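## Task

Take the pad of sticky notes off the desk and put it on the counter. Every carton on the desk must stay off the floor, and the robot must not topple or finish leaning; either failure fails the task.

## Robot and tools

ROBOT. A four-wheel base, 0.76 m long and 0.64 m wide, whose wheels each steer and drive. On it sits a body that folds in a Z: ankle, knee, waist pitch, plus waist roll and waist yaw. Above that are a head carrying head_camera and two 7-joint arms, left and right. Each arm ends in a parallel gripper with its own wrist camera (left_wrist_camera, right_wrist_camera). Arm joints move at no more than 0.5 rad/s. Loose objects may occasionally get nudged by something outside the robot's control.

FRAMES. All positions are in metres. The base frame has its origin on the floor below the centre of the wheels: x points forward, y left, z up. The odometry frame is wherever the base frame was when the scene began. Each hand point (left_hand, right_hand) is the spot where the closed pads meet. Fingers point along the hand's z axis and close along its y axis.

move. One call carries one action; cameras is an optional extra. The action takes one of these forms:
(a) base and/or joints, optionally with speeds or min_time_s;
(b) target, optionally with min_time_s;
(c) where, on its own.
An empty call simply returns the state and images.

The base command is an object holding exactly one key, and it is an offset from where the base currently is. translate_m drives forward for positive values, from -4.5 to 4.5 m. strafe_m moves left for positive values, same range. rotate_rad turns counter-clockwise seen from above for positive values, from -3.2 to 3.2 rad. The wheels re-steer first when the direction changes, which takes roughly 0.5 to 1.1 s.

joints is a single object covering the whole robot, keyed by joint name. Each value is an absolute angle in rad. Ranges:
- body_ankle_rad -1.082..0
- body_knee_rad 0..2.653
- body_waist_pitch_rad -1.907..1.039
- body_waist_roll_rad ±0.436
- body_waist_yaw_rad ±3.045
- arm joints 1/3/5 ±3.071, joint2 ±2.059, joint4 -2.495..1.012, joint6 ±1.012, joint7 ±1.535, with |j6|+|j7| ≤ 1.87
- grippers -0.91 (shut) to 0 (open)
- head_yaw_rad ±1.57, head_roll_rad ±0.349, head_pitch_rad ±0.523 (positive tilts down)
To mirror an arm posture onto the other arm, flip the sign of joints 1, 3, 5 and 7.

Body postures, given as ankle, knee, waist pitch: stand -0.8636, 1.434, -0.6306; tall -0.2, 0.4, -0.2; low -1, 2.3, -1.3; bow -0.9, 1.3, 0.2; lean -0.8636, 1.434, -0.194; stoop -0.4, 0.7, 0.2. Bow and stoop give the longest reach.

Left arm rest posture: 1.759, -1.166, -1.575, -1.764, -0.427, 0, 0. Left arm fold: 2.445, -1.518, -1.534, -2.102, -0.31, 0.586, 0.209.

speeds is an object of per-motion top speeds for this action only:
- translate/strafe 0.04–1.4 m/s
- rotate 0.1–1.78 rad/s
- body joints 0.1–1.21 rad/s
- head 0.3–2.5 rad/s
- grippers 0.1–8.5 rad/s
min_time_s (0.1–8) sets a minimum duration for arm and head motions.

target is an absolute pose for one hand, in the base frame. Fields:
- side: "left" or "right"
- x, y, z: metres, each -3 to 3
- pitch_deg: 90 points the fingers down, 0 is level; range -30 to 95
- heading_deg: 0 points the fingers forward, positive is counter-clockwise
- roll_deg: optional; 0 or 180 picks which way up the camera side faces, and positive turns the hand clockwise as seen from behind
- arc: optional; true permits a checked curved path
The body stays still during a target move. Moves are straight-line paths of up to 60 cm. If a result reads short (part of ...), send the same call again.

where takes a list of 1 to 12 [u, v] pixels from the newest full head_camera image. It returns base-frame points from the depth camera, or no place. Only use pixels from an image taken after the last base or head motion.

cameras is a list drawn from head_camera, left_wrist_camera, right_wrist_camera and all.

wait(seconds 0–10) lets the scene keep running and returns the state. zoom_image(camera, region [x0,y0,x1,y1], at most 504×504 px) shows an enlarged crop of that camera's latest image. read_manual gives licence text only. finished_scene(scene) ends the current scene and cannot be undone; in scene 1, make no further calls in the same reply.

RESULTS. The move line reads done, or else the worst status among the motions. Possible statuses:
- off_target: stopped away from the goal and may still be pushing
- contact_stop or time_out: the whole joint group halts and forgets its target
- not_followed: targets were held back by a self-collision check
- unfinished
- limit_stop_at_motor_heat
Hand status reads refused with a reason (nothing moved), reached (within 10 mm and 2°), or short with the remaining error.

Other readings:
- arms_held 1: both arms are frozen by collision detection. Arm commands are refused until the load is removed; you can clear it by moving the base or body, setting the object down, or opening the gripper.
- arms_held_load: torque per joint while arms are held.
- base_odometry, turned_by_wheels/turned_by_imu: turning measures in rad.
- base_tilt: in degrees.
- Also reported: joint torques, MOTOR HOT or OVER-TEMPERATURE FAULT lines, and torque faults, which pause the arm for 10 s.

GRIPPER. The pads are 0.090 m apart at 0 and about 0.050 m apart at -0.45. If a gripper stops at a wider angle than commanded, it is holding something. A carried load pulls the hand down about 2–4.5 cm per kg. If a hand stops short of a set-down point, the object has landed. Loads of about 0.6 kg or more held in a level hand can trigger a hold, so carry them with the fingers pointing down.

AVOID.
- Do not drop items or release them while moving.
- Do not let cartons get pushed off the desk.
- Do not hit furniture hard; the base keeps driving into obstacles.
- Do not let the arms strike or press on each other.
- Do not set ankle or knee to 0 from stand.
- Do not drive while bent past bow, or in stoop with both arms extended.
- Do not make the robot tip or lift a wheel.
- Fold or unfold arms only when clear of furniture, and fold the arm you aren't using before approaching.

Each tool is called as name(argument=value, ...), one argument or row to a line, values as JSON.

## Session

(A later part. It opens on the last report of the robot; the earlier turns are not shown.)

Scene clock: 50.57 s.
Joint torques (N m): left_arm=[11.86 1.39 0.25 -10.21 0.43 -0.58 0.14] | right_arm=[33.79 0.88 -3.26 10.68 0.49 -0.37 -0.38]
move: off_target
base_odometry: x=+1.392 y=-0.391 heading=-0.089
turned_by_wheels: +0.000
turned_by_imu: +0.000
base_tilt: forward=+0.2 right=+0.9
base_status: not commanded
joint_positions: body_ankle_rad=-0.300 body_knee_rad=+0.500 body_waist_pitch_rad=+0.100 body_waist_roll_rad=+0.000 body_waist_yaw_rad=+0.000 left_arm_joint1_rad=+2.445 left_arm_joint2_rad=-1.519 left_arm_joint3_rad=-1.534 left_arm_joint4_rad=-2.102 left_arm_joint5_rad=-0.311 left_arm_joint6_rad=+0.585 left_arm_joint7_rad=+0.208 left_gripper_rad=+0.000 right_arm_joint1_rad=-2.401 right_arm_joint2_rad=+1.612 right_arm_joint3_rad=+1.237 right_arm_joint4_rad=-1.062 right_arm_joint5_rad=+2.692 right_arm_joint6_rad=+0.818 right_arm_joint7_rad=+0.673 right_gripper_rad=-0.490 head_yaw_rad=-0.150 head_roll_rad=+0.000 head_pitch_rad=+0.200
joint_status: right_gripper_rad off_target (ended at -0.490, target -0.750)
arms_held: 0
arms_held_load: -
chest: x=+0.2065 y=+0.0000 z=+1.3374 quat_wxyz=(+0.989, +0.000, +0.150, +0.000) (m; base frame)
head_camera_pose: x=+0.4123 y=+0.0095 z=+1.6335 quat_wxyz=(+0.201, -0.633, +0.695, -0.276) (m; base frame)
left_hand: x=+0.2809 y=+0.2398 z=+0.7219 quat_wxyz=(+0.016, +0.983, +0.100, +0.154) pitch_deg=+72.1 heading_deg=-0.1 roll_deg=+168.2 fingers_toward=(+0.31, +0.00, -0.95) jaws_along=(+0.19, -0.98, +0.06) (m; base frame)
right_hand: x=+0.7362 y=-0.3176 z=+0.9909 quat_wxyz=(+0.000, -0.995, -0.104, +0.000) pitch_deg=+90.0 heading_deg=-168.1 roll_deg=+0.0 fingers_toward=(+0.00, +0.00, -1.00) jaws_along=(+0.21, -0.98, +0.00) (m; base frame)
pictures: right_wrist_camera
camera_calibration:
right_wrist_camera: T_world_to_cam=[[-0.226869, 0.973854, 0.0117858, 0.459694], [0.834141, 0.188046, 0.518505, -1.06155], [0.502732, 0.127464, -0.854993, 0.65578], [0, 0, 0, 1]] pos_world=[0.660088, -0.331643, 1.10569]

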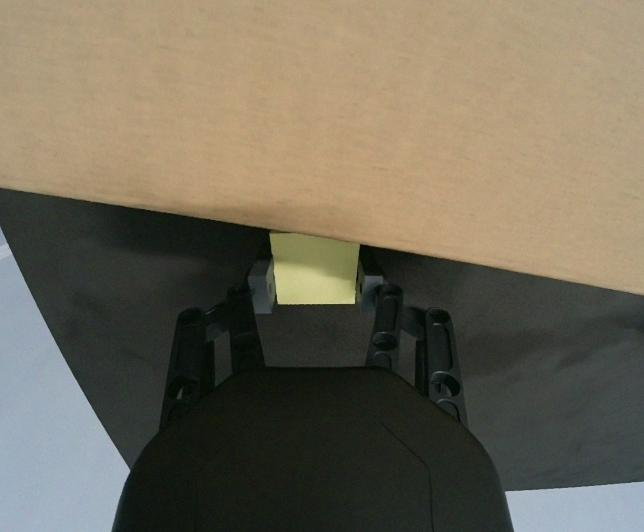

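move(
  target={"side":"right","x":0.736,"y":-0.317,"z":1.07,"pitch_deg":90,"heading_deg":12},
)

move(
  joints={"body_ankle_rad":-0.2,"body_knee_rad":0.4,"body_waist_pitch_rad":-0.1,"head_yaw_rad":0},
  cameras=["right_wrist_camera"],
)

move(
  base={"translate_m":-0.8},
  speeds={"translate_m":0.7},
)

move(
  base={"rotate_rad":3.14},
  speeds={"rotate_rad":1.2},
  cameras=["head_camera","right_wrist_camera"],
)

Scene clock: 53.37 s.
Joint torques (N m): left_arm=[11.23 2.15 0.22 -10.11 0.27 -0.54 0.13] | right_arm=[35.26 1.99 -3.68 11.4 -0.35 0.04 0.28]
move: done
base_odometry: x=+1.392 y=-0.391 heading=-0.089
turned_by_wheels: +0.000
turned_by_imu: +0.000
base_tilt: forward=+0.2 right=+0.8
base_status: not commanded
joint_positions: body_ankle_rad=-0.300 body_knee_rad=+0.500 body_waist_pitch_rad=+0.100 body_waist_roll_rad=+0.000 body_waist_yaw_rad=+0.000 left_arm_joint1_rad=+2.445 left_arm_joint2_rad=-1.519 left_arm_joint3_rad=-1.534 left_arm_joint4_rad=-2.102 left_arm_joint5_rad=-0.311 left_arm_joint6_rad=+0.585 left_arm_joint7_rad=+0.208 left_gripper_rad=+0.000 right_arm_joint1_rad=-2.257 right_arm_joint2_rad=+1.630 right_arm_joint3_rad=+1.207 right_arm_joint4_rad=-1.070 right_arm_joint5_rad=+2.553 right_arm_joint6_rad=+0.911 right_arm_joint7_rad=+0.843 right_gripper_rad=-0.490 head_yaw_rad=-0.150 head_roll_rad=+0.000 head_pitch_rad=+0.200
joint_status: not commanded
arms_held: 0
arms_held_load: -
chest: x=+0.2065 y=+0.0000 z=+1.3374 quat_wxyz=(+0.989, +0.000, +0.150, +0.000) (m; base frame)
head_camera_pose: x=+0.4123 y=+0.0095 z=+1.6335 quat_wxyz=(+0.201, -0.633, +0.695, -0.276) (m; base frame)
left_hand: x=+0.2809 y=+0.2398 z=+0.7219 quat_wxyz=(+0.016, +0.983, +0.100, +0.154) pitch_deg=+72.1 heading_deg=-0.1 roll_deg=+168.2 fingers_toward=(+0.31, +0.00, -0.95) jaws_along=(+0.19, -0.98, +0.06) (m; base frame)
right_hand: x=+0.7358 y=-0.3172 z=+1.0687 quat_wxyz=(+0.001, -0.995, -0.104, +0.000) pitch_deg=+89.9 heading_deg=-168.0 roll_deg=+0.0 fingers_toward=(+0.00, +0.00, -1.00) jaws_along=(+0.21, -0.98, +0.00) (m; base frame)
right_hand_status: reached (straight line, to end with the hand's camera side backward, planned for 0.7 s): 1 mm and 0.1 deg off.
pictures: none

Scene clock: 55.27 s.
Joint torques (N m): left_arm=[6.66 1.67 0.12 -12.18 0.46 -1.02 0.06] | right_arm=[33.07 3.11 -3.29 12.89 -0.31 -0.4 0.04]
move: done
base_odometry: x=+1.392 y=-0.391 heading=-0.089
turned_by_wheels: +0.000
turned_by_imu: +0.000
base_tilt: forward=+0.2 right=+0.9
base_status: not commanded
joint_positions: body_ankle_rad=-0.200 body_knee_rad=+0.400 body_waist_pitch_rad=-0.100 body_waist_roll_rad=+0.000 body_waist_yaw_rad=+0.000 left_arm_joint1_rad=+2.445 left_arm_joint2_rad=-1.519 left_arm_joint3_rad=-1.534 left_arm_joint4_rad=-2.102 left_arm_joint5_rad=-0.311 left_arm_joint6_rad=+0.585 left_arm_joint7_rad=+0.208 left_gripper_rad=+0.000 right_arm_joint1_rad=-2.256 right_arm_joint2_rad=+1.630 right_arm_joint3_rad=+1.207 right_arm_joint4_rad=-1.070 right_arm_joint5_rad=+2.553 right_arm_joint6_rad=+0.912 right_arm_joint7_rad=+0.843 right_gripper_rad=-0.490 head_yaw_rad=+0.000 head_roll_rad=+0.000 head_pitch_rad=+0.200
joint_status: all done
arms_held: 0
arms_held_load: -
chest: x=+0.1516 y=+0.0000 z=+1.3644 quat_wxyz=(+0.999, +0.000, +0.050, +0.000) (m; base frame)
head_camera_pose: x=+0.2917 y=+0.0277 z=+1.6958 quat_wxyz=(+0.298, -0.649, +0.627, -0.312) (m; base frame)
left_hand: x=+0.3469 y=+0.2398 z=+0.7760 quat_wxyz=(+0.026, +0.962, +0.098, +0.252) pitch_deg=+60.7 heading_deg=-0.1 roll_deg=+168.3 fingers_toward=(+0.49, +0.00, -0.87) jaws_along=(+0.18, -0.98, +0.10) (m; base frame)
right_hand: x=+0.7236 y=-0.3172 z=+1.2064 quat_wxyz=(-0.010, -0.990, -0.104, -0.099) pitch_deg=+78.6 heading_deg=+0.5 roll_deg=+168.5 fingers_toward=(+0.20, +0.00, -0.98) jaws_along=(+0.20, -0.98, +0.04) (m; base frame)
pictures: right_wrist_camera
camera_calibration:
right_wrist_camera: T_world_to_cam=[[-0.225036, 0.973831, -0.0318093, 0.505218], [0.715632, 0.18735, 0.672882, -1.26363], [0.661233, 0.128659, -0.739065, 0.592204], [0, 0, 0, 1]] pos_world=[0.626401, -0.331448, 1.30402]

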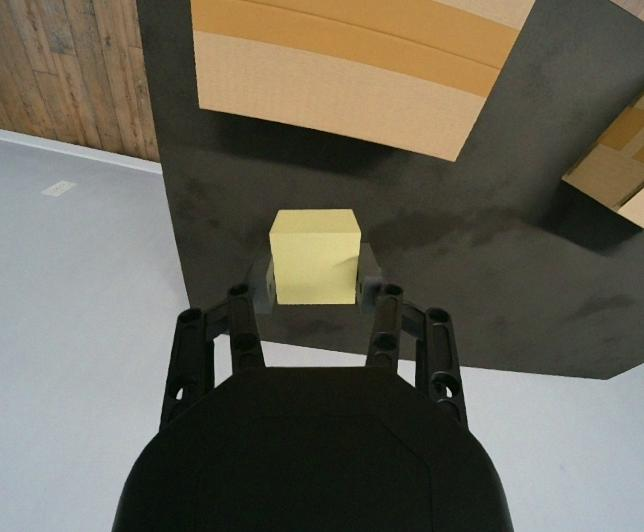

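Scene clock: 59.57 s.
Joint torques (N m): left_arm=[6.12 1.65 -0.09 -12.42 0.41 -1.07 0.08] | right_arm=[32.89 2.87 -3.04 13.26 -0.2 -0.52 -0.08]
move: done
base_odometry: x=+0.595 y=-0.321 heading=-0.091
turned_by_wheels: -0.002
turned_by_imu: -0.001
base_tilt: forward=+0.3 right=+0.9
base_status: done
joint_positions: body_ankle_rad=-0.200 body_knee_rad=+0.400 body_waist_pitch_rad=-0.100 body_waist_roll_rad=+0.000 body_waist_yaw_rad=+0.000 left_arm_joint1_rad=+2.446 left_arm_joint2_rad=-1.519 left_arm_joint3_rad=-1.534 left_arm_joint4_rad=-2.102 left_arm_joint5_rad=-0.311 left_arm_joint6_rad=+0.585 left_arm_joint7_rad=+0.208 left_gripper_rad=+0.000 right_arm_joint1_rad=-2.255 right_arm_joint2_rad=+1.630 right_arm_joint3_rad=+1.207 right_arm_joint4_rad=-1.070 right_arm_joint5_rad=+2.553 right_arm_joint6_rad=+0.912 right_arm_joint7_rad=+0.843 right_gripper_rad=-0.490 head_yaw_rad=+0.000 head_roll_rad=+0.000 head_pitch_rad=+0.200
joint_status: not commanded
arms_held: 0
arms_held_load: -
chest: x=+0.1514 y=+0.0000 z=+1.3645 quat_wxyz=(+0.999, +0.000, +0.050, +0.000) (m; base frame)
head_camera_pose: x=+0.2913 y=+0.0277 z=+1.6959 quat_wxyz=(+0.298, -0.649, +0.627, -0.312) (m; base frame)
left_hand: x=+0.3457 y=+0.2398 z=+0.7756 quat_wxyz=(+0.026, +0.963, +0.098, +0.251) pitch_deg=+60.8 heading_deg=-0.1 roll_deg=+168.3 fingers_toward=(+0.49, +0.00, -0.87) jaws_along=(+0.18, -0.98, +0.10) (m; base frame)
right_hand: x=+0.7233 y=-0.3173 z=+1.2073 quat_wxyz=(-0.010, -0.990, -0.103, -0.099) pitch_deg=+78.5 heading_deg=+0.4 roll_deg=+168.5 fingers_toward=(+0.20, +0.00, -0.98) jaws_along=(+0.20, -0.98, +0.04) (m; base frame)
pictures: none

Scene clock: 64.23 s.
Joint torques (N m): left_arm=[6.17 1.15 0.33 -12.41 0.43 -1.05 0.07] | right_arm=[33.4 1.62 -3.43 12.65 0.08 -0.39 -0.29]
move: done
base_odometry: x=+0.595 y=-0.321 heading=+3.049
turned_by_wheels: +3.140
turned_by_imu: +3.120
base_tilt: forward=+0.1 right=+0.8
base_status: done
joint_positions: body_ankle_rad=-0.200 body_knee_rad=+0.400 body_waist_pitch_rad=-0.100 body_waist_roll_rad=+0.000 body_waist_yaw_rad=+0.000 left_arm_joint1_rad=+2.446 left_arm_joint2_rad=-1.519 left_arm_joint3_rad=-1.535 left_arm_joint4_rad=-2.102 left_arm_joint5_rad=-0.311 left_arm_joint6_rad=+0.585 left_arm_joint7_rad=+0.208 left_gripper_rad=+0.000 right_arm_joint1_rad=-2.256 right_arm_joint2_rad=+1.633 right_arm_joint3_rad=+1.207 right_arm_joint4_rad=-1.070 right_arm_joint5_rad=+2.552 right_arm_joint6_rad=+0.912 right_arm_joint7_rad=+0.844 right_gripper_rad=-0.490 head_yaw_rad=+0.000 head_roll_rad=+0.000 head_pitch_rad=+0.200
joint_status: not commanded
arms_held: 0
arms_held_load: -
chest: x=+0.1516 y=+0.0000 z=+1.3645 quat_wxyz=(+0.999, +0.000, +0.050, +0.000) (m; base frame)
head_camera_pose: x=+0.2916 y=+0.0278 z=+1.6959 quat_wxyz=(+0.298, -0.649, +0.627, -0.312) (m; base frame)
left_hand: x=+0.3461 y=+0.2402 z=+0.7757 quat_wxyz=(+0.026, +0.963, +0.098, +0.251) pitch_deg=+60.8 heading_deg=+0.0 roll_deg=+168.4 fingers_toward=(+0.49, +0.00, -0.87) jaws_along=(+0.18, -0.98, +0.10) (m; base frame)
right_hand: x=+0.7237 y=-0.3161 z=+1.2068 quat_wxyz=(-0.010, -0.990, -0.105, -0.099) pitch_deg=+78.6 heading_deg=+0.2 roll_deg=+168.1 fingers_toward=(+0.20, +0.00, -0.98) jaws_along=(+0.21, -0.98, +0.04) (m; base frame)
pictures: head_camera, right_wrist_camera
camera_calibration:
head_camera: T_world_to_cam=[[0.0196231, -0.999313, 0.0314508, -0.0313327], [-0.627139, -0.0368016, -0.778037, 1.50336], [0.77866, -0.00445655, -0.62743, 0.837063], [0, 0, 0, 1]] pos_world=[0.291644, 0.0277454, 1.69586]
right_wrist_camera: T_world_to_cam=[[-0.227434, 0.973226, -0.033234, 0.507352], [0.715351, 0.190132, 0.672401, -1.26252], [0.660717, 0.129153, -0.739441, 0.593344], [0, 0, 0, 1]] pos_world=[0.6265, -0.330355, 1.30452]

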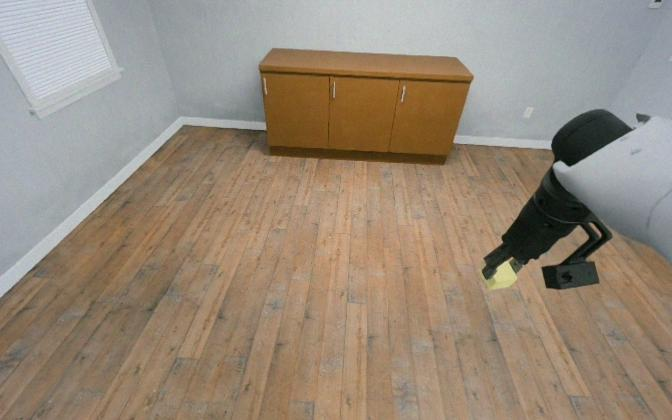

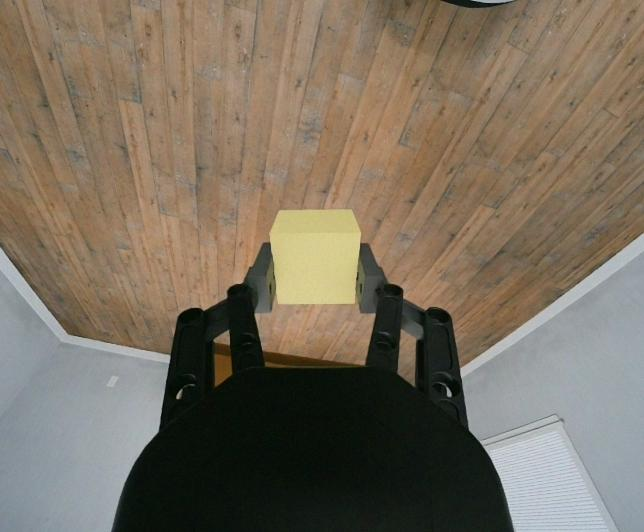

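Counter straight ahead.

move(
  where=[
    [270,72],
    [360,76],
    [460,80],
  ],
)

Scene clock: 64.90 s.
Joint torques (N m): left_arm=[6.47 1.35 0.24 -12.4 0.5 -1.08 0.08] | right_arm=[33.42 1.6 -3.36 12.89 0.06 -0.37 -0.25]
base_odometry: x=+0.595 y=-0.321 heading=+3.049
turned_by_wheels: +0.000
turned_by_imu: +0.000
base_tilt: forward=+0.2 right=+0.9
where, head_camera: pixel (270, 72): x +3.082, y +0.602, z +0.890; pixel (360, 76): x +3.079, y -0.147, z +0.886; pixel (460, 80): x +3.034, y -0.966, z +0.898. By the robot's depth camera.
base_status: done
joint_positions: body_ankle_rad=-0.200 body_knee_rad=+0.400 body_waist_pitch_rad=-0.100 body_waist_roll_rad=+0.000 body_waist_yaw_rad=+0.000 left_arm_joint1_rad=+2.446 left_arm_joint2_rad=-1.519 left_arm_joint3_rad=-1.535 left_arm_joint4_rad=-2.102 left_arm_joint5_rad=-0.311 left_arm_joint6_rad=+0.585 left_arm_joint7_rad=+0.208 left_gripper_rad=+0.000 right_arm_joint1_rad=-2.256 right_arm_joint2_rad=+1.633 right_arm_joint3_rad=+1.207 right_arm_joint4_rad=-1.070 right_arm_joint5_rad=+2.552 right_arm_joint6_rad=+0.912 right_arm_joint7_rad=+0.844 right_gripper_rad=-0.490 head_yaw_rad=+0.000 head_roll_rad=+0.000 head_pitch_rad=+0.200
joint_status: not commanded
arms_held: 0
arms_held_load: -
chest: x=+0.1516 y=+0.0000 z=+1.3645 quat_wxyz=(+0.999, +0.000, +0.050, +0.000) (m; base frame)
head_camera_pose: x=+0.2916 y=+0.0278 z=+1.6959 quat_wxyz=(+0.298, -0.649, +0.627, -0.312) (m; base frame)
left_hand: x=+0.3461 y=+0.2402 z=+0.7757 quat_wxyz=(+0.026, +0.963, +0.098, +0.251) pitch_deg=+60.8 heading_deg=+0.0 roll_deg=+168.4 fingers_toward=(+0.49, +0.00, -0.87) jaws_along=(+0.18, -0.98, +0.10) (m; base frame)
right_hand: x=+0.7237 y=-0.3161 z=+1.2068 quat_wxyz=(-0.010, -0.990, -0.105, -0.099) pitch_deg=+78.6 heading_deg=+0.2 roll_deg=+168.1 fingers_toward=(+0.20, +0.00, -0.98) jaws_along=(+0.21, -0.98, +0.04) (m; base frame)
pictures: none

move(
  base={"translate_m":2.25},
  joints={"head_pitch_rad":0.35},
  speeds={"translate_m":1.0},
  cameras=["head_camera"],
)

zoom_image(
  camera="head_camera",
  region=[150, 150, 550, 400],
)

Scene clock: 72.00 s.
Joint torques (N m): left_arm=[7.12 1.18 0.1 -12.34 0.45 -1.11 0.06] | right_arm=[33.38 1.84 -3.18 13.11 -0.13 -0.4 -0.21]
move: done
base_odometry: x=-1.646 y=-0.124 heading=+3.055
turned_by_wheels: +0.006
turned_by_imu: +0.002
base_tilt: forward=+0.2 right=+0.9
base_status: done
joint_positions: body_ankle_rad=-0.200 body_knee_rad=+0.400 body_waist_pitch_rad=-0.100 body_waist_roll_rad=+0.000 body_waist_yaw_rad=+0.000 left_arm_joint1_rad=+2.444 left_arm_joint2_rad=-1.519 left_arm_joint3_rad=-1.534 left_arm_joint4_rad=-2.102 left_arm_joint5_rad=-0.311 left_arm_joint6_rad=+0.585 left_arm_joint7_rad=+0.208 left_gripper_rad=+0.000 right_arm_joint1_rad=-2.257 right_arm_joint2_rad=+1.632 right_arm_joint3_rad=+1.207 right_arm_joint4_rad=-1.070 right_arm_joint5_rad=+2.552 right_arm_joint6_rad=+0.912 right_arm_joint7_rad=+0.844 right_gripper_rad=-0.490 head_yaw_rad=+0.000 head_roll_rad=+0.000 head_pitch_rad=+0.350
joint_status: all done
arms_held: 0
arms_held_load: -
chest: x=+0.1519 y=+0.0000 z=+1.3644 quat_wxyz=(+0.999, +0.000, +0.050, +0.000) (m; base frame)
head_camera_pose: x=+0.3017 y=+0.0277 z=+1.6764 quat_wxyz=(+0.250, -0.670, +0.647, -0.262) (m; base frame)
left_hand: x=+0.3472 y=+0.2399 z=+0.7759 quat_wxyz=(+0.026, +0.962, +0.098, +0.252) pitch_deg=+60.7 heading_deg=+0.0 roll_deg=+168.3 fingers_toward=(+0.49, +0.00, -0.87) jaws_along=(+0.18, -0.98, +0.10) (m; base frame)
right_hand: x=+0.7236 y=-0.3167 z=+1.2060 quat_wxyz=(-0.010, -0.990, -0.104, -0.098) pitch_deg=+78.7 heading_deg=+0.2 roll_deg=+168.2 fingers_toward=(+0.20, +0.00, -0.98) jaws_along=(+0.20, -0.98, +0.04) (m; base frame)
pictures: head_camera
camera_calibration:
head_camera: T_world_to_cam=[[0.0239071, -0.99932, 0.0280885, -0.0266756], [-0.73686, -0.0366024, -0.675054, 1.35504], [0.675623, -0.00455873, -0.737234, 1.03212], [0, 0, 0, 1]] pos_world=[0.301789, 0.0276455, 1.67639]

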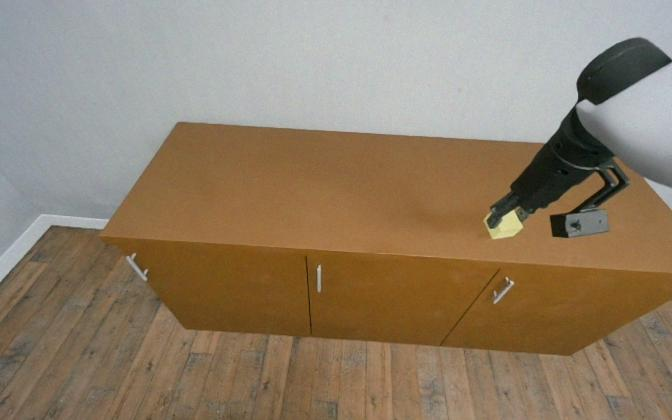

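Scaled by 1.260.

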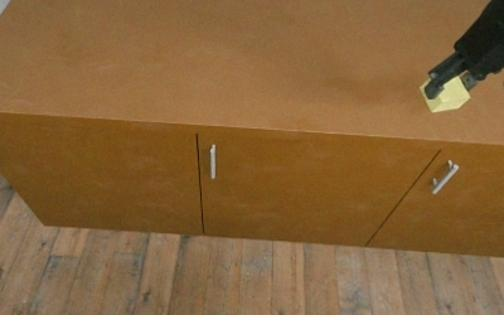

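move(
  where=[
    [360,247],
    [460,255],
    [400,230],
    [440,200],
  ],
)

Scene clock: 72.37 s.
Joint torques (N m): left_arm=[6.89 1.37 -0.02 -12.36 0.4 -1.08 0.09] | right_arm=[33.8 1.9 -3.08 12.95 0.15 -0.37 -0.3]
base_odometry: x=-1.646 y=-0.124 heading=+3.055
turned_by_wheels: +0.000
turned_by_imu: +0.000
base_tilt: forward=+0.1 right=+0.8
where, head_camera: pixel (360, 247): x +0.852, y -0.051, z +0.920; pixel (460, 255): x +0.833, y -0.335, z +0.924; pixel (400, 230): x +0.922, y -0.175, z +0.918; pixel (440, 200): x +1.057, y -0.324, z +0.918. By the robot's depth camera.
base_status: done
joint_positions: body_ankle_rad=-0.200 body_knee_rad=+0.400 body_waist_pitch_rad=-0.100 body_waist_roll_rad=+0.000 body_waist_yaw_rad=+0.000 left_arm_joint1_rad=+2.444 left_arm_joint2_rad=-1.519 left_arm_joint3_rad=-1.534 left_arm_joint4_rad=-2.102 left_arm_joint5_rad=-0.311 left_arm_joint6_rad=+0.585 left_arm_joint7_rad=+0.208 left_gripper_rad=+0.000 right_arm_joint1_rad=-2.257 right_arm_joint2_rad=+1.632 right_arm_joint3_rad=+1.207 right_arm_joint4_rad=-1.070 right_arm_joint5_rad=+2.552 right_arm_joint6_rad=+0.912 right_arm_joint7_rad=+0.844 right_gripper_rad=-0.490 head_yaw_rad=+0.000 head_roll_rad=+0.000 head_pitch_rad=+0.350
joint_status: all done
arms_held: 0
arms_held_load: -
chest: x=+0.1519 y=+0.0000 z=+1.3644 quat_wxyz=(+0.999, +0.000, +0.050, +0.000) (m; base frame)
head_camera_pose: x=+0.3017 y=+0.0277 z=+1.6764 quat_wxyz=(+0.250, -0.670, +0.647, -0.262) (m; base frame)
left_hand: x=+0.3472 y=+0.2399 z=+0.7759 quat_wxyz=(+0.026, +0.962, +0.098, +0.252) pitch_deg=+60.7 heading_deg=+0.0 roll_deg=+168.3 fingers_toward=(+0.49, +0.00, -0.87) jaws_along=(+0.18, -0.98, +0.10) (m; base frame)
right_hand: x=+0.7236 y=-0.3167 z=+1.2060 quat_wxyz=(-0.010, -0.990, -0.104, -0.098) pitch_deg=+78.7 heading_deg=+0.2 roll_deg=+168.2 fingers_toward=(+0.20, +0.00, -0.98) jaws_along=(+0.20, -0.98, +0.04) (m; base frame)
pictures: none

move(
  base={"translate_m":0.32},
)

move(
  joints={"body_ankle_rad":-0.3,"body_knee_rad":0.5,"body_waist_pitch_rad":0.1},
)

move(
  target={"side":"right","x":0.736,"y":-0.317,"z":0.96,"pitch_deg":90,"heading_deg":12},
  min_time_s=1.7,
)

move(
  target={"side":"right","x":0.736,"y":-0.317,"z":0.949,"pitch_deg":90,"heading_deg":12},
  min_time_s=1.3,
  cameras=["head_camera","right_wrist_camera"],
)

Scene clock: 77.40 s.
Joint torques (N m): left_arm=[6.87 1.25 0.04 -12.26 0.51 -1.12 0.05] | right_arm=[33.82 1.94 -3.17 12.98 0.07 -0.48 -0.24]
move: done
base_odometry: x=-1.965 y=-0.098 heading=+3.056
turned_by_wheels: +0.001
turned_by_imu: +0.000
base_tilt: forward=+0.2 right=+0.9
base_status: done
joint_positions: body_ankle_rad=-0.200 body_knee_rad=+0.400 body_waist_pitch_rad=-0.100 body_waist_roll_rad=+0.000 body_waist_yaw_rad=+0.000 left_arm_joint1_rad=+2.443 left_arm_joint2_rad=-1.519 left_arm_joint3_rad=-1.534 left_arm_joint4_rad=-2.102 left_arm_joint5_rad=-0.311 left_arm_joint6_rad=+0.585 left_arm_joint7_rad=+0.208 left_gripper_rad=+0.000 right_arm_joint1_rad=-2.257 right_arm_joint2_rad=+1.632 right_arm_joint3_rad=+1.207 right_arm_joint4_rad=-1.070 right_arm_joint5_rad=+2.552 right_arm_joint6_rad=+0.912 right_arm_joint7_rad=+0.844 right_gripper_rad=-0.490 head_yaw_rad=+0.000 head_roll_rad=+0.000 head_pitch_rad=+0.350
joint_status: not commanded
arms_held: 0
arms_held_load: -
chest: x=+0.1520 y=+0.0000 z=+1.3644 quat_wxyz=(+0.999, +0.000, +0.050, +0.000) (m; base frame)
head_camera_pose: x=+0.3018 y=+0.0277 z=+1.6764 quat_wxyz=(+0.250, -0.670, +0.647, -0.262) (m; base frame)
left_hand: x=+0.3476 y=+0.2399 z=+0.7760 quat_wxyz=(+0.026, +0.962, +0.098, +0.252) pitch_deg=+60.6 heading_deg=-0.1 roll_deg=+168.3 fingers_toward=(+0.49, +0.00, -0.87) jaws_along=(+0.18, -0.98, +0.10) (m; base frame)
right_hand: x=+0.7236 y=-0.3166 z=+1.2058 quat_wxyz=(-0.010, -0.990, -0.104, -0.098) pitch_deg=+78.7 heading_deg=+0.3 roll_deg=+168.3 fingers_toward=(+0.20, +0.00, -0.98) jaws_along=(+0.20, -0.98, +0.04) (m; base frame)
pictures: none

Scene clock: 79.33 s.
Joint torques (N m): left_arm=[12.19 1.37 0.23 -10.43 0.42 -0.63 0.14] | right_arm=[35.69 1.24 -3.63 11.68 -0.11 -0.16 -0.02]
move: done
base_odometry: x=-1.965 y=-0.098 heading=+3.056
turned_by_wheels: +0.000
turned_by_imu: +0.000
base_tilt: forward=+0.2 right=+0.9
base_status: not commanded
joint_positions: body_ankle_rad=-0.300 body_knee_rad=+0.500 body_waist_pitch_rad=+0.100 body_waist_roll_rad=+0.000 body_waist_yaw_rad=+0.000 left_arm_joint1_rad=+2.443 left_arm_joint2_rad=-1.519 left_arm_joint3_rad=-1.534 left_arm_joint4_rad=-2.102 left_arm_joint5_rad=-0.311 left_arm_joint6_rad=+0.585 left_arm_joint7_rad=+0.208 left_gripper_rad=+0.000 right_arm_joint1_rad=-2.257 right_arm_joint2_rad=+1.632 right_arm_joint3_rad=+1.207 right_arm_joint4_rad=-1.070 right_arm_joint5_rad=+2.552 right_arm_joint6_rad=+0.912 right_arm_joint7_rad=+0.844 right_gripper_rad=-0.490 head_yaw_rad=+0.000 head_roll_rad=+0.000 head_pitch_rad=+0.350
joint_status: all done
arms_held: 0
arms_held_load: -
chest: x=+0.2064 y=+0.0000 z=+1.3374 quat_wxyz=(+0.989, +0.000, +0.149, +0.000) (m; base frame)
head_camera_pose: x=+0.4151 y=+0.0277 z=+1.6135 quat_wxyz=(+0.184, -0.693, +0.669, -0.194) (m; base frame)
left_hand: x=+0.2815 y=+0.2399 z=+0.7219 quat_wxyz=(+0.016, +0.983, +0.100, +0.155) pitch_deg=+72.1 heading_deg=-0.1 roll_deg=+168.3 fingers_toward=(+0.31, +0.00, -0.95) jaws_along=(+0.19, -0.98, +0.06) (m; base frame)
right_hand: x=+0.7354 y=-0.3166 z=+1.0690 quat_wxyz=(+0.001, -0.995, -0.105, +0.001) pitch_deg=+89.9 heading_deg=-168.0 roll_deg=+0.0 fingers_toward=(+0.00, +0.00, -1.00) jaws_along=(+0.21, -0.98, +0.00) (m; base frame)
pictures: none

Scene clock: 81.53 s.
Joint torques (N m): left_arm=[11.85 1.4 0.34 -10.44 0.35 -0.63 0.16] | right_arm=[34.83 0.12 -3.34 10.75 0.5 -0.38 -0.41]
move: done
base_odometry: x=-1.965 y=-0.098 heading=+3.056
turned_by_wheels: +0.000
turned_by_imu: +0.000
base_tilt: forward=+0.2 right=+0.9
base_status: not commanded
joint_positions: body_ankle_rad=-0.300 body_knee_rad=+0.500 body_waist_pitch_rad=+0.100 body_waist_roll_rad=+0.000 body_waist_yaw_rad=+0.000 left_arm_joint1_rad=+2.443 left_arm_joint2_rad=-1.519 left_arm_joint3_rad=-1.534 left_arm_joint4_rad=-2.102 left_arm_joint5_rad=-0.311 left_arm_joint6_rad=+0.585 left_arm_joint7_rad=+0.208 left_gripper_rad=+0.000 right_arm_joint1_rad=-2.475 right_arm_joint2_rad=+1.621 right_arm_joint3_rad=+1.218 right_arm_joint4_rad=-1.037 right_arm_joint5_rad=+2.745 right_arm_joint6_rad=+0.783 right_arm_joint7_rad=+0.647 right_gripper_rad=-0.490 head_yaw_rad=+0.000 head_roll_rad=+0.000 head_pitch_rad=+0.350
joint_status: not commanded
arms_held: 0
arms_held_load: -
chest: x=+0.2064 y=+0.0000 z=+1.3374 quat_wxyz=(+0.989, +0.000, +0.149, +0.000) (m; base frame)
head_camera_pose: x=+0.4151 y=+0.0277 z=+1.6135 quat_wxyz=(+0.184, -0.693, +0.669, -0.194) (m; base frame)
left_hand: x=+0.2815 y=+0.2399 z=+0.7219 quat_wxyz=(+0.016, +0.983, +0.100, +0.155) pitch_deg=+72.1 heading_deg=-0.1 roll_deg=+168.3 fingers_toward=(+0.31, +0.00, -0.95) jaws_along=(+0.19, -0.98, +0.06) (m; base frame)
right_hand: x=+0.7356 y=-0.3166 z=+0.9603 quat_wxyz=(+0.000, -0.994, -0.105, +0.001) pitch_deg=+89.9 heading_deg=-167.9 roll_deg=+0.0 fingers_toward=(+0.00, +0.00, -1.00) jaws_along=(+0.21, -0.98, +0.00) (m; base frame)
right_hand_status: reached (straight line, to end with the hand's camera side backward, planned for 1.7 s): 1 mm and 0.1 deg off.
pictures: none

Scene clock: 83.33 s.
Joint torques (N m): left_arm=[12.22 1.17 0.18 -10.45 0.28 -0.59 0.16] | right_arm=[33.4 -0.55 -3.28 10.52 0.5 -0.61 -0.41]
move: done
base_odometry: x=-1.965 y=-0.098 heading=+3.056
turned_by_wheels: +0.000
turned_by_imu: +0.000
base_tilt: forward=+0.2 right=+0.8
base_status: not commanded
joint_positions: body_ankle_rad=-0.300 body_knee_rad=+0.500 body_waist_pitch_rad=+0.100 body_waist_roll_rad=+0.000 body_waist_yaw_rad=+0.000 left_arm_joint1_rad=+2.443 left_arm_joint2_rad=-1.519 left_arm_joint3_rad=-1.534 left_arm_joint4_rad=-2.102 left_arm_joint5_rad=-0.311 left_arm_joint6_rad=+0.585 left_arm_joint7_rad=+0.208 left_gripper_rad=+0.000 right_arm_joint1_rad=-2.499 right_arm_joint2_rad=+1.618 right_arm_joint3_rad=+1.220 right_arm_joint4_rad=-1.023 right_arm_joint5_rad=+2.758 right_arm_joint6_rad=+0.774 right_arm_joint7_rad=+0.633 right_gripper_rad=-0.490 head_yaw_rad=+0.000 head_roll_rad=+0.000 head_pitch_rad=+0.350
joint_status: not commanded
arms_held: 0
arms_held_load: -
chest: x=+0.2064 y=+0.0000 z=+1.3374 quat_wxyz=(+0.989, +0.000, +0.149, +0.000) (m; base frame)
head_camera_pose: x=+0.4151 y=+0.0277 z=+1.6135 quat_wxyz=(+0.184, -0.693, +0.669, -0.194) (m; base frame)
left_hand: x=+0.2815 y=+0.2399 z=+0.7219 quat_wxyz=(+0.016, +0.983, +0.100, +0.155) pitch_deg=+72.1 heading_deg=-0.1 roll_deg=+168.3 fingers_toward=(+0.31, +0.00, -0.95) jaws_along=(+0.19, -0.98, +0.06) (m; base frame)
right_hand: x=+0.7367 y=-0.3166 z=+0.9509 quat_wxyz=(-0.001, -0.994, -0.105, -0.001) pitch_deg=+89.9 heading_deg=-167.9 roll_deg=+0.0 fingers_toward=(+0.00, +0.00, -1.00) jaws_along=(+0.21, -0.98, +0.00) (m; base frame)
right_hand_status: reached (straight line, to end with the hand's camera side backward, planned for 1.3 s): 2 mm and 0.1 deg off.
pictures: head_camera, right_wrist_camera
camera_calibration:
head_camera: T_world_to_cam=[[0.0289992, -0.99932, 0.022793, -0.0211866], [-0.856031, -0.0366018, -0.515627, 1.1883], [0.51611, -0.00455874, -0.85651, 1.16785], [0, 0, 0, 1]] pos_world=[0.415095, 0.0276455, 1.61347]
right_wrist_camera: T_world_to_cam=[[-0.229271, 0.973306, 0.0104633, 0.462146], [0.833373, 0.190732, 0.518759, -1.04042], [0.502915, 0.127656, -0.854857, 0.621034], [0, 0, 0, 1]] pos_world=[0.660684, -0.330648, 1.06578]

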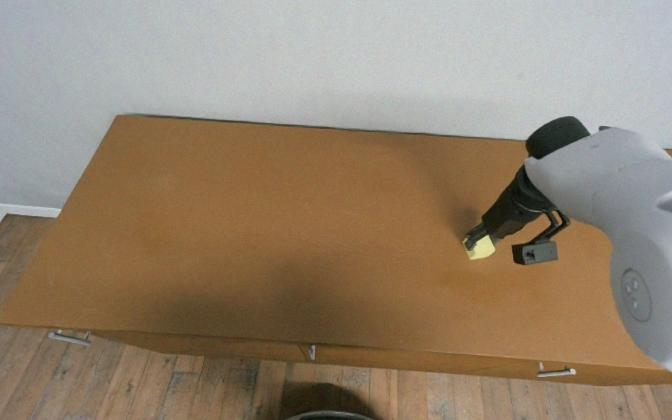

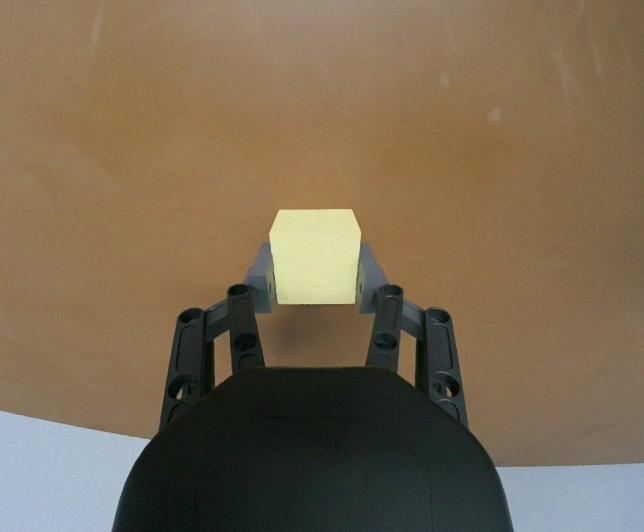

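Contact signs (torque down, 2 mm short). Release.

move(
  joints={"right_gripper_rad":-0.1},
  speeds={"right_gripper_rad":0.6},
)

move(
  target={"side":"right","x":0.736,"y":-0.317,"z":1.06,"pitch_deg":90,"heading_deg":12},
  cameras=["right_wrist_camera"],
)

Scene clock: 85.57 s.
Joint torques (N m): left_arm=[12.27 1.22 0.17 -10.44 0.43 -0.61 0.19] | right_arm=[34.59 -0.21 -3.09 10.48 0.66 -0.33 -0.36]
move: done
base_odometry: x=-1.965 y=-0.098 heading=+3.056
turned_by_wheels: +0.000
turned_by_imu: +0.000
base_tilt: forward=+0.2 right=+0.9
base_status: not commanded
joint_positions: body_ankle_rad=-0.300 body_knee_rad=+0.500 body_waist_pitch_rad=+0.100 body_waist_roll_rad=+0.000 body_waist_yaw_rad=+0.000 left_arm_joint1_rad=+2.443 left_arm_joint2_rad=-1.519 left_arm_joint3_rad=-1.534 left_arm_joint4_rad=-2.102 left_arm_joint5_rad=-0.311 left_arm_joint6_rad=+0.585 left_arm_joint7_rad=+0.208 left_gripper_rad=+0.000 right_arm_joint1_rad=-2.500 right_arm_joint2_rad=+1.618 right_arm_joint3_rad=+1.220 right_arm_joint4_rad=-1.023 right_arm_joint5_rad=+2.758 right_arm_joint6_rad=+0.773 right_arm_joint7_rad=+0.633 right_gripper_rad=-0.101 head_yaw_rad=+0.000 head_roll_rad=+0.000 head_pitch_rad=+0.350
joint_status: all done
arms_held: 0
arms_held_load: -
chest: x=+0.2064 y=+0.0000 z=+1.3374 quat_wxyz=(+0.989, +0.000, +0.149, +0.000) (m; base frame)
head_camera_pose: x=+0.4151 y=+0.0277 z=+1.6135 quat_wxyz=(+0.184, -0.693, +0.669, -0.194) (m; base frame)
left_hand: x=+0.2815 y=+0.2399 z=+0.7219 quat_wxyz=(+0.016, +0.983, +0.100, +0.155) pitch_deg=+72.1 heading_deg=-0.1 roll_deg=+168.3 fingers_toward=(+0.31, +0.00, -0.95) jaws_along=(+0.19, -0.98, +0.06) (m; base frame)
right_hand: x=+0.7363 y=-0.3166 z=+0.9500 quat_wxyz=(-0.001, -0.994, -0.105, +0.000) pitch_deg=+89.9 heading_deg=-167.9 roll_deg=+0.0 fingers_toward=(+0.00, +0.00, -1.00) jaws_along=(+0.21, -0.98, +0.00) (m; base frame)
pictures: none

Scene clock: 86.90 s.
Joint torques (N m): left_arm=[12.22 0.93 0.25 -10.5 0.47 -0.6 0.13] | right_arm=[35.97 2.3 -3.41 11.21 -0.42 0.02 0.06]
move: done
base_odometry: x=-1.965 y=-0.098 heading=+3.056
turned_by_wheels: +0.000
turned_by_imu: +0.000
base_tilt: forward=+0.2 right=+0.8
base_status: not commanded
joint_positions: body_ankle_rad=-0.300 body_knee_rad=+0.500 body_waist_pitch_rad=+0.100 body_waist_roll_rad=+0.000 body_waist_yaw_rad=+0.000 left_arm_joint1_rad=+2.444 left_arm_joint2_rad=-1.519 left_arm_joint3_rad=-1.534 left_arm_joint4_rad=-2.102 left_arm_joint5_rad=-0.311 left_arm_joint6_rad=+0.585 left_arm_joint7_rad=+0.208 left_gripper_rad=+0.000 right_arm_joint1_rad=-2.274 right_arm_joint2_rad=+1.632 right_arm_joint3_rad=+1.205 right_arm_joint4_rad=-1.073 right_arm_joint5_rad=+2.577 right_arm_joint6_rad=+0.897 right_arm_joint7_rad=+0.821 right_gripper_rad=-0.100 head_yaw_rad=+0.000 head_roll_rad=+0.000 head_pitch_rad=+0.350
joint_status: not commanded
arms_held: 0
arms_held_load: -
chest: x=+0.2063 y=+0.0000 z=+1.3374 quat_wxyz=(+0.989, +0.000, +0.149, +0.000) (m; base frame)
head_camera_pose: x=+0.4150 y=+0.0277 z=+1.6135 quat_wxyz=(+0.184, -0.693, +0.669, -0.194) (m; base frame)
left_hand: x=+0.2813 y=+0.2399 z=+0.7219 quat_wxyz=(+0.016, +0.983, +0.100, +0.155) pitch_deg=+72.1 heading_deg=-0.1 roll_deg=+168.3 fingers_toward=(+0.31, +0.00, -0.95) jaws_along=(+0.19, -0.98, +0.06) (m; base frame)
right_hand: x=+0.7359 y=-0.3174 z=+1.0593 quat_wxyz=(+0.000, -0.995, -0.104, +0.000) pitch_deg=+89.9 heading_deg=-168.1 roll_deg=+0.0 fingers_toward=(+0.00, +0.00, -1.00) jaws_along=(+0.21, -0.98, +0.00) (m; base frame)
right_hand_status: reached (straight line, to end with the hand's camera side backward, planned for 0.8 s): 1 mm and 0.1 deg off.
pictures: right_wrist_camera
camera_calibration:
right_wrist_camera: T_world_to_cam=[[-0.226765, 0.973869, 0.0125473, 0.457691], [0.834492, 0.187636, 0.518089, -1.09682], [0.502196, 0.127955, -0.855235, 0.715223], [0, 0, 0, 1]] pos_world=[0.65989, -0.331445, 1.17419]

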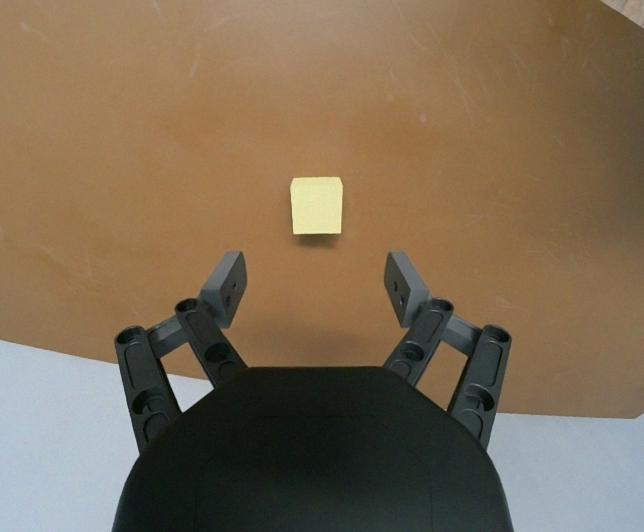

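finished_scene(
  scene=3,
)

The scene is finished: the task was done.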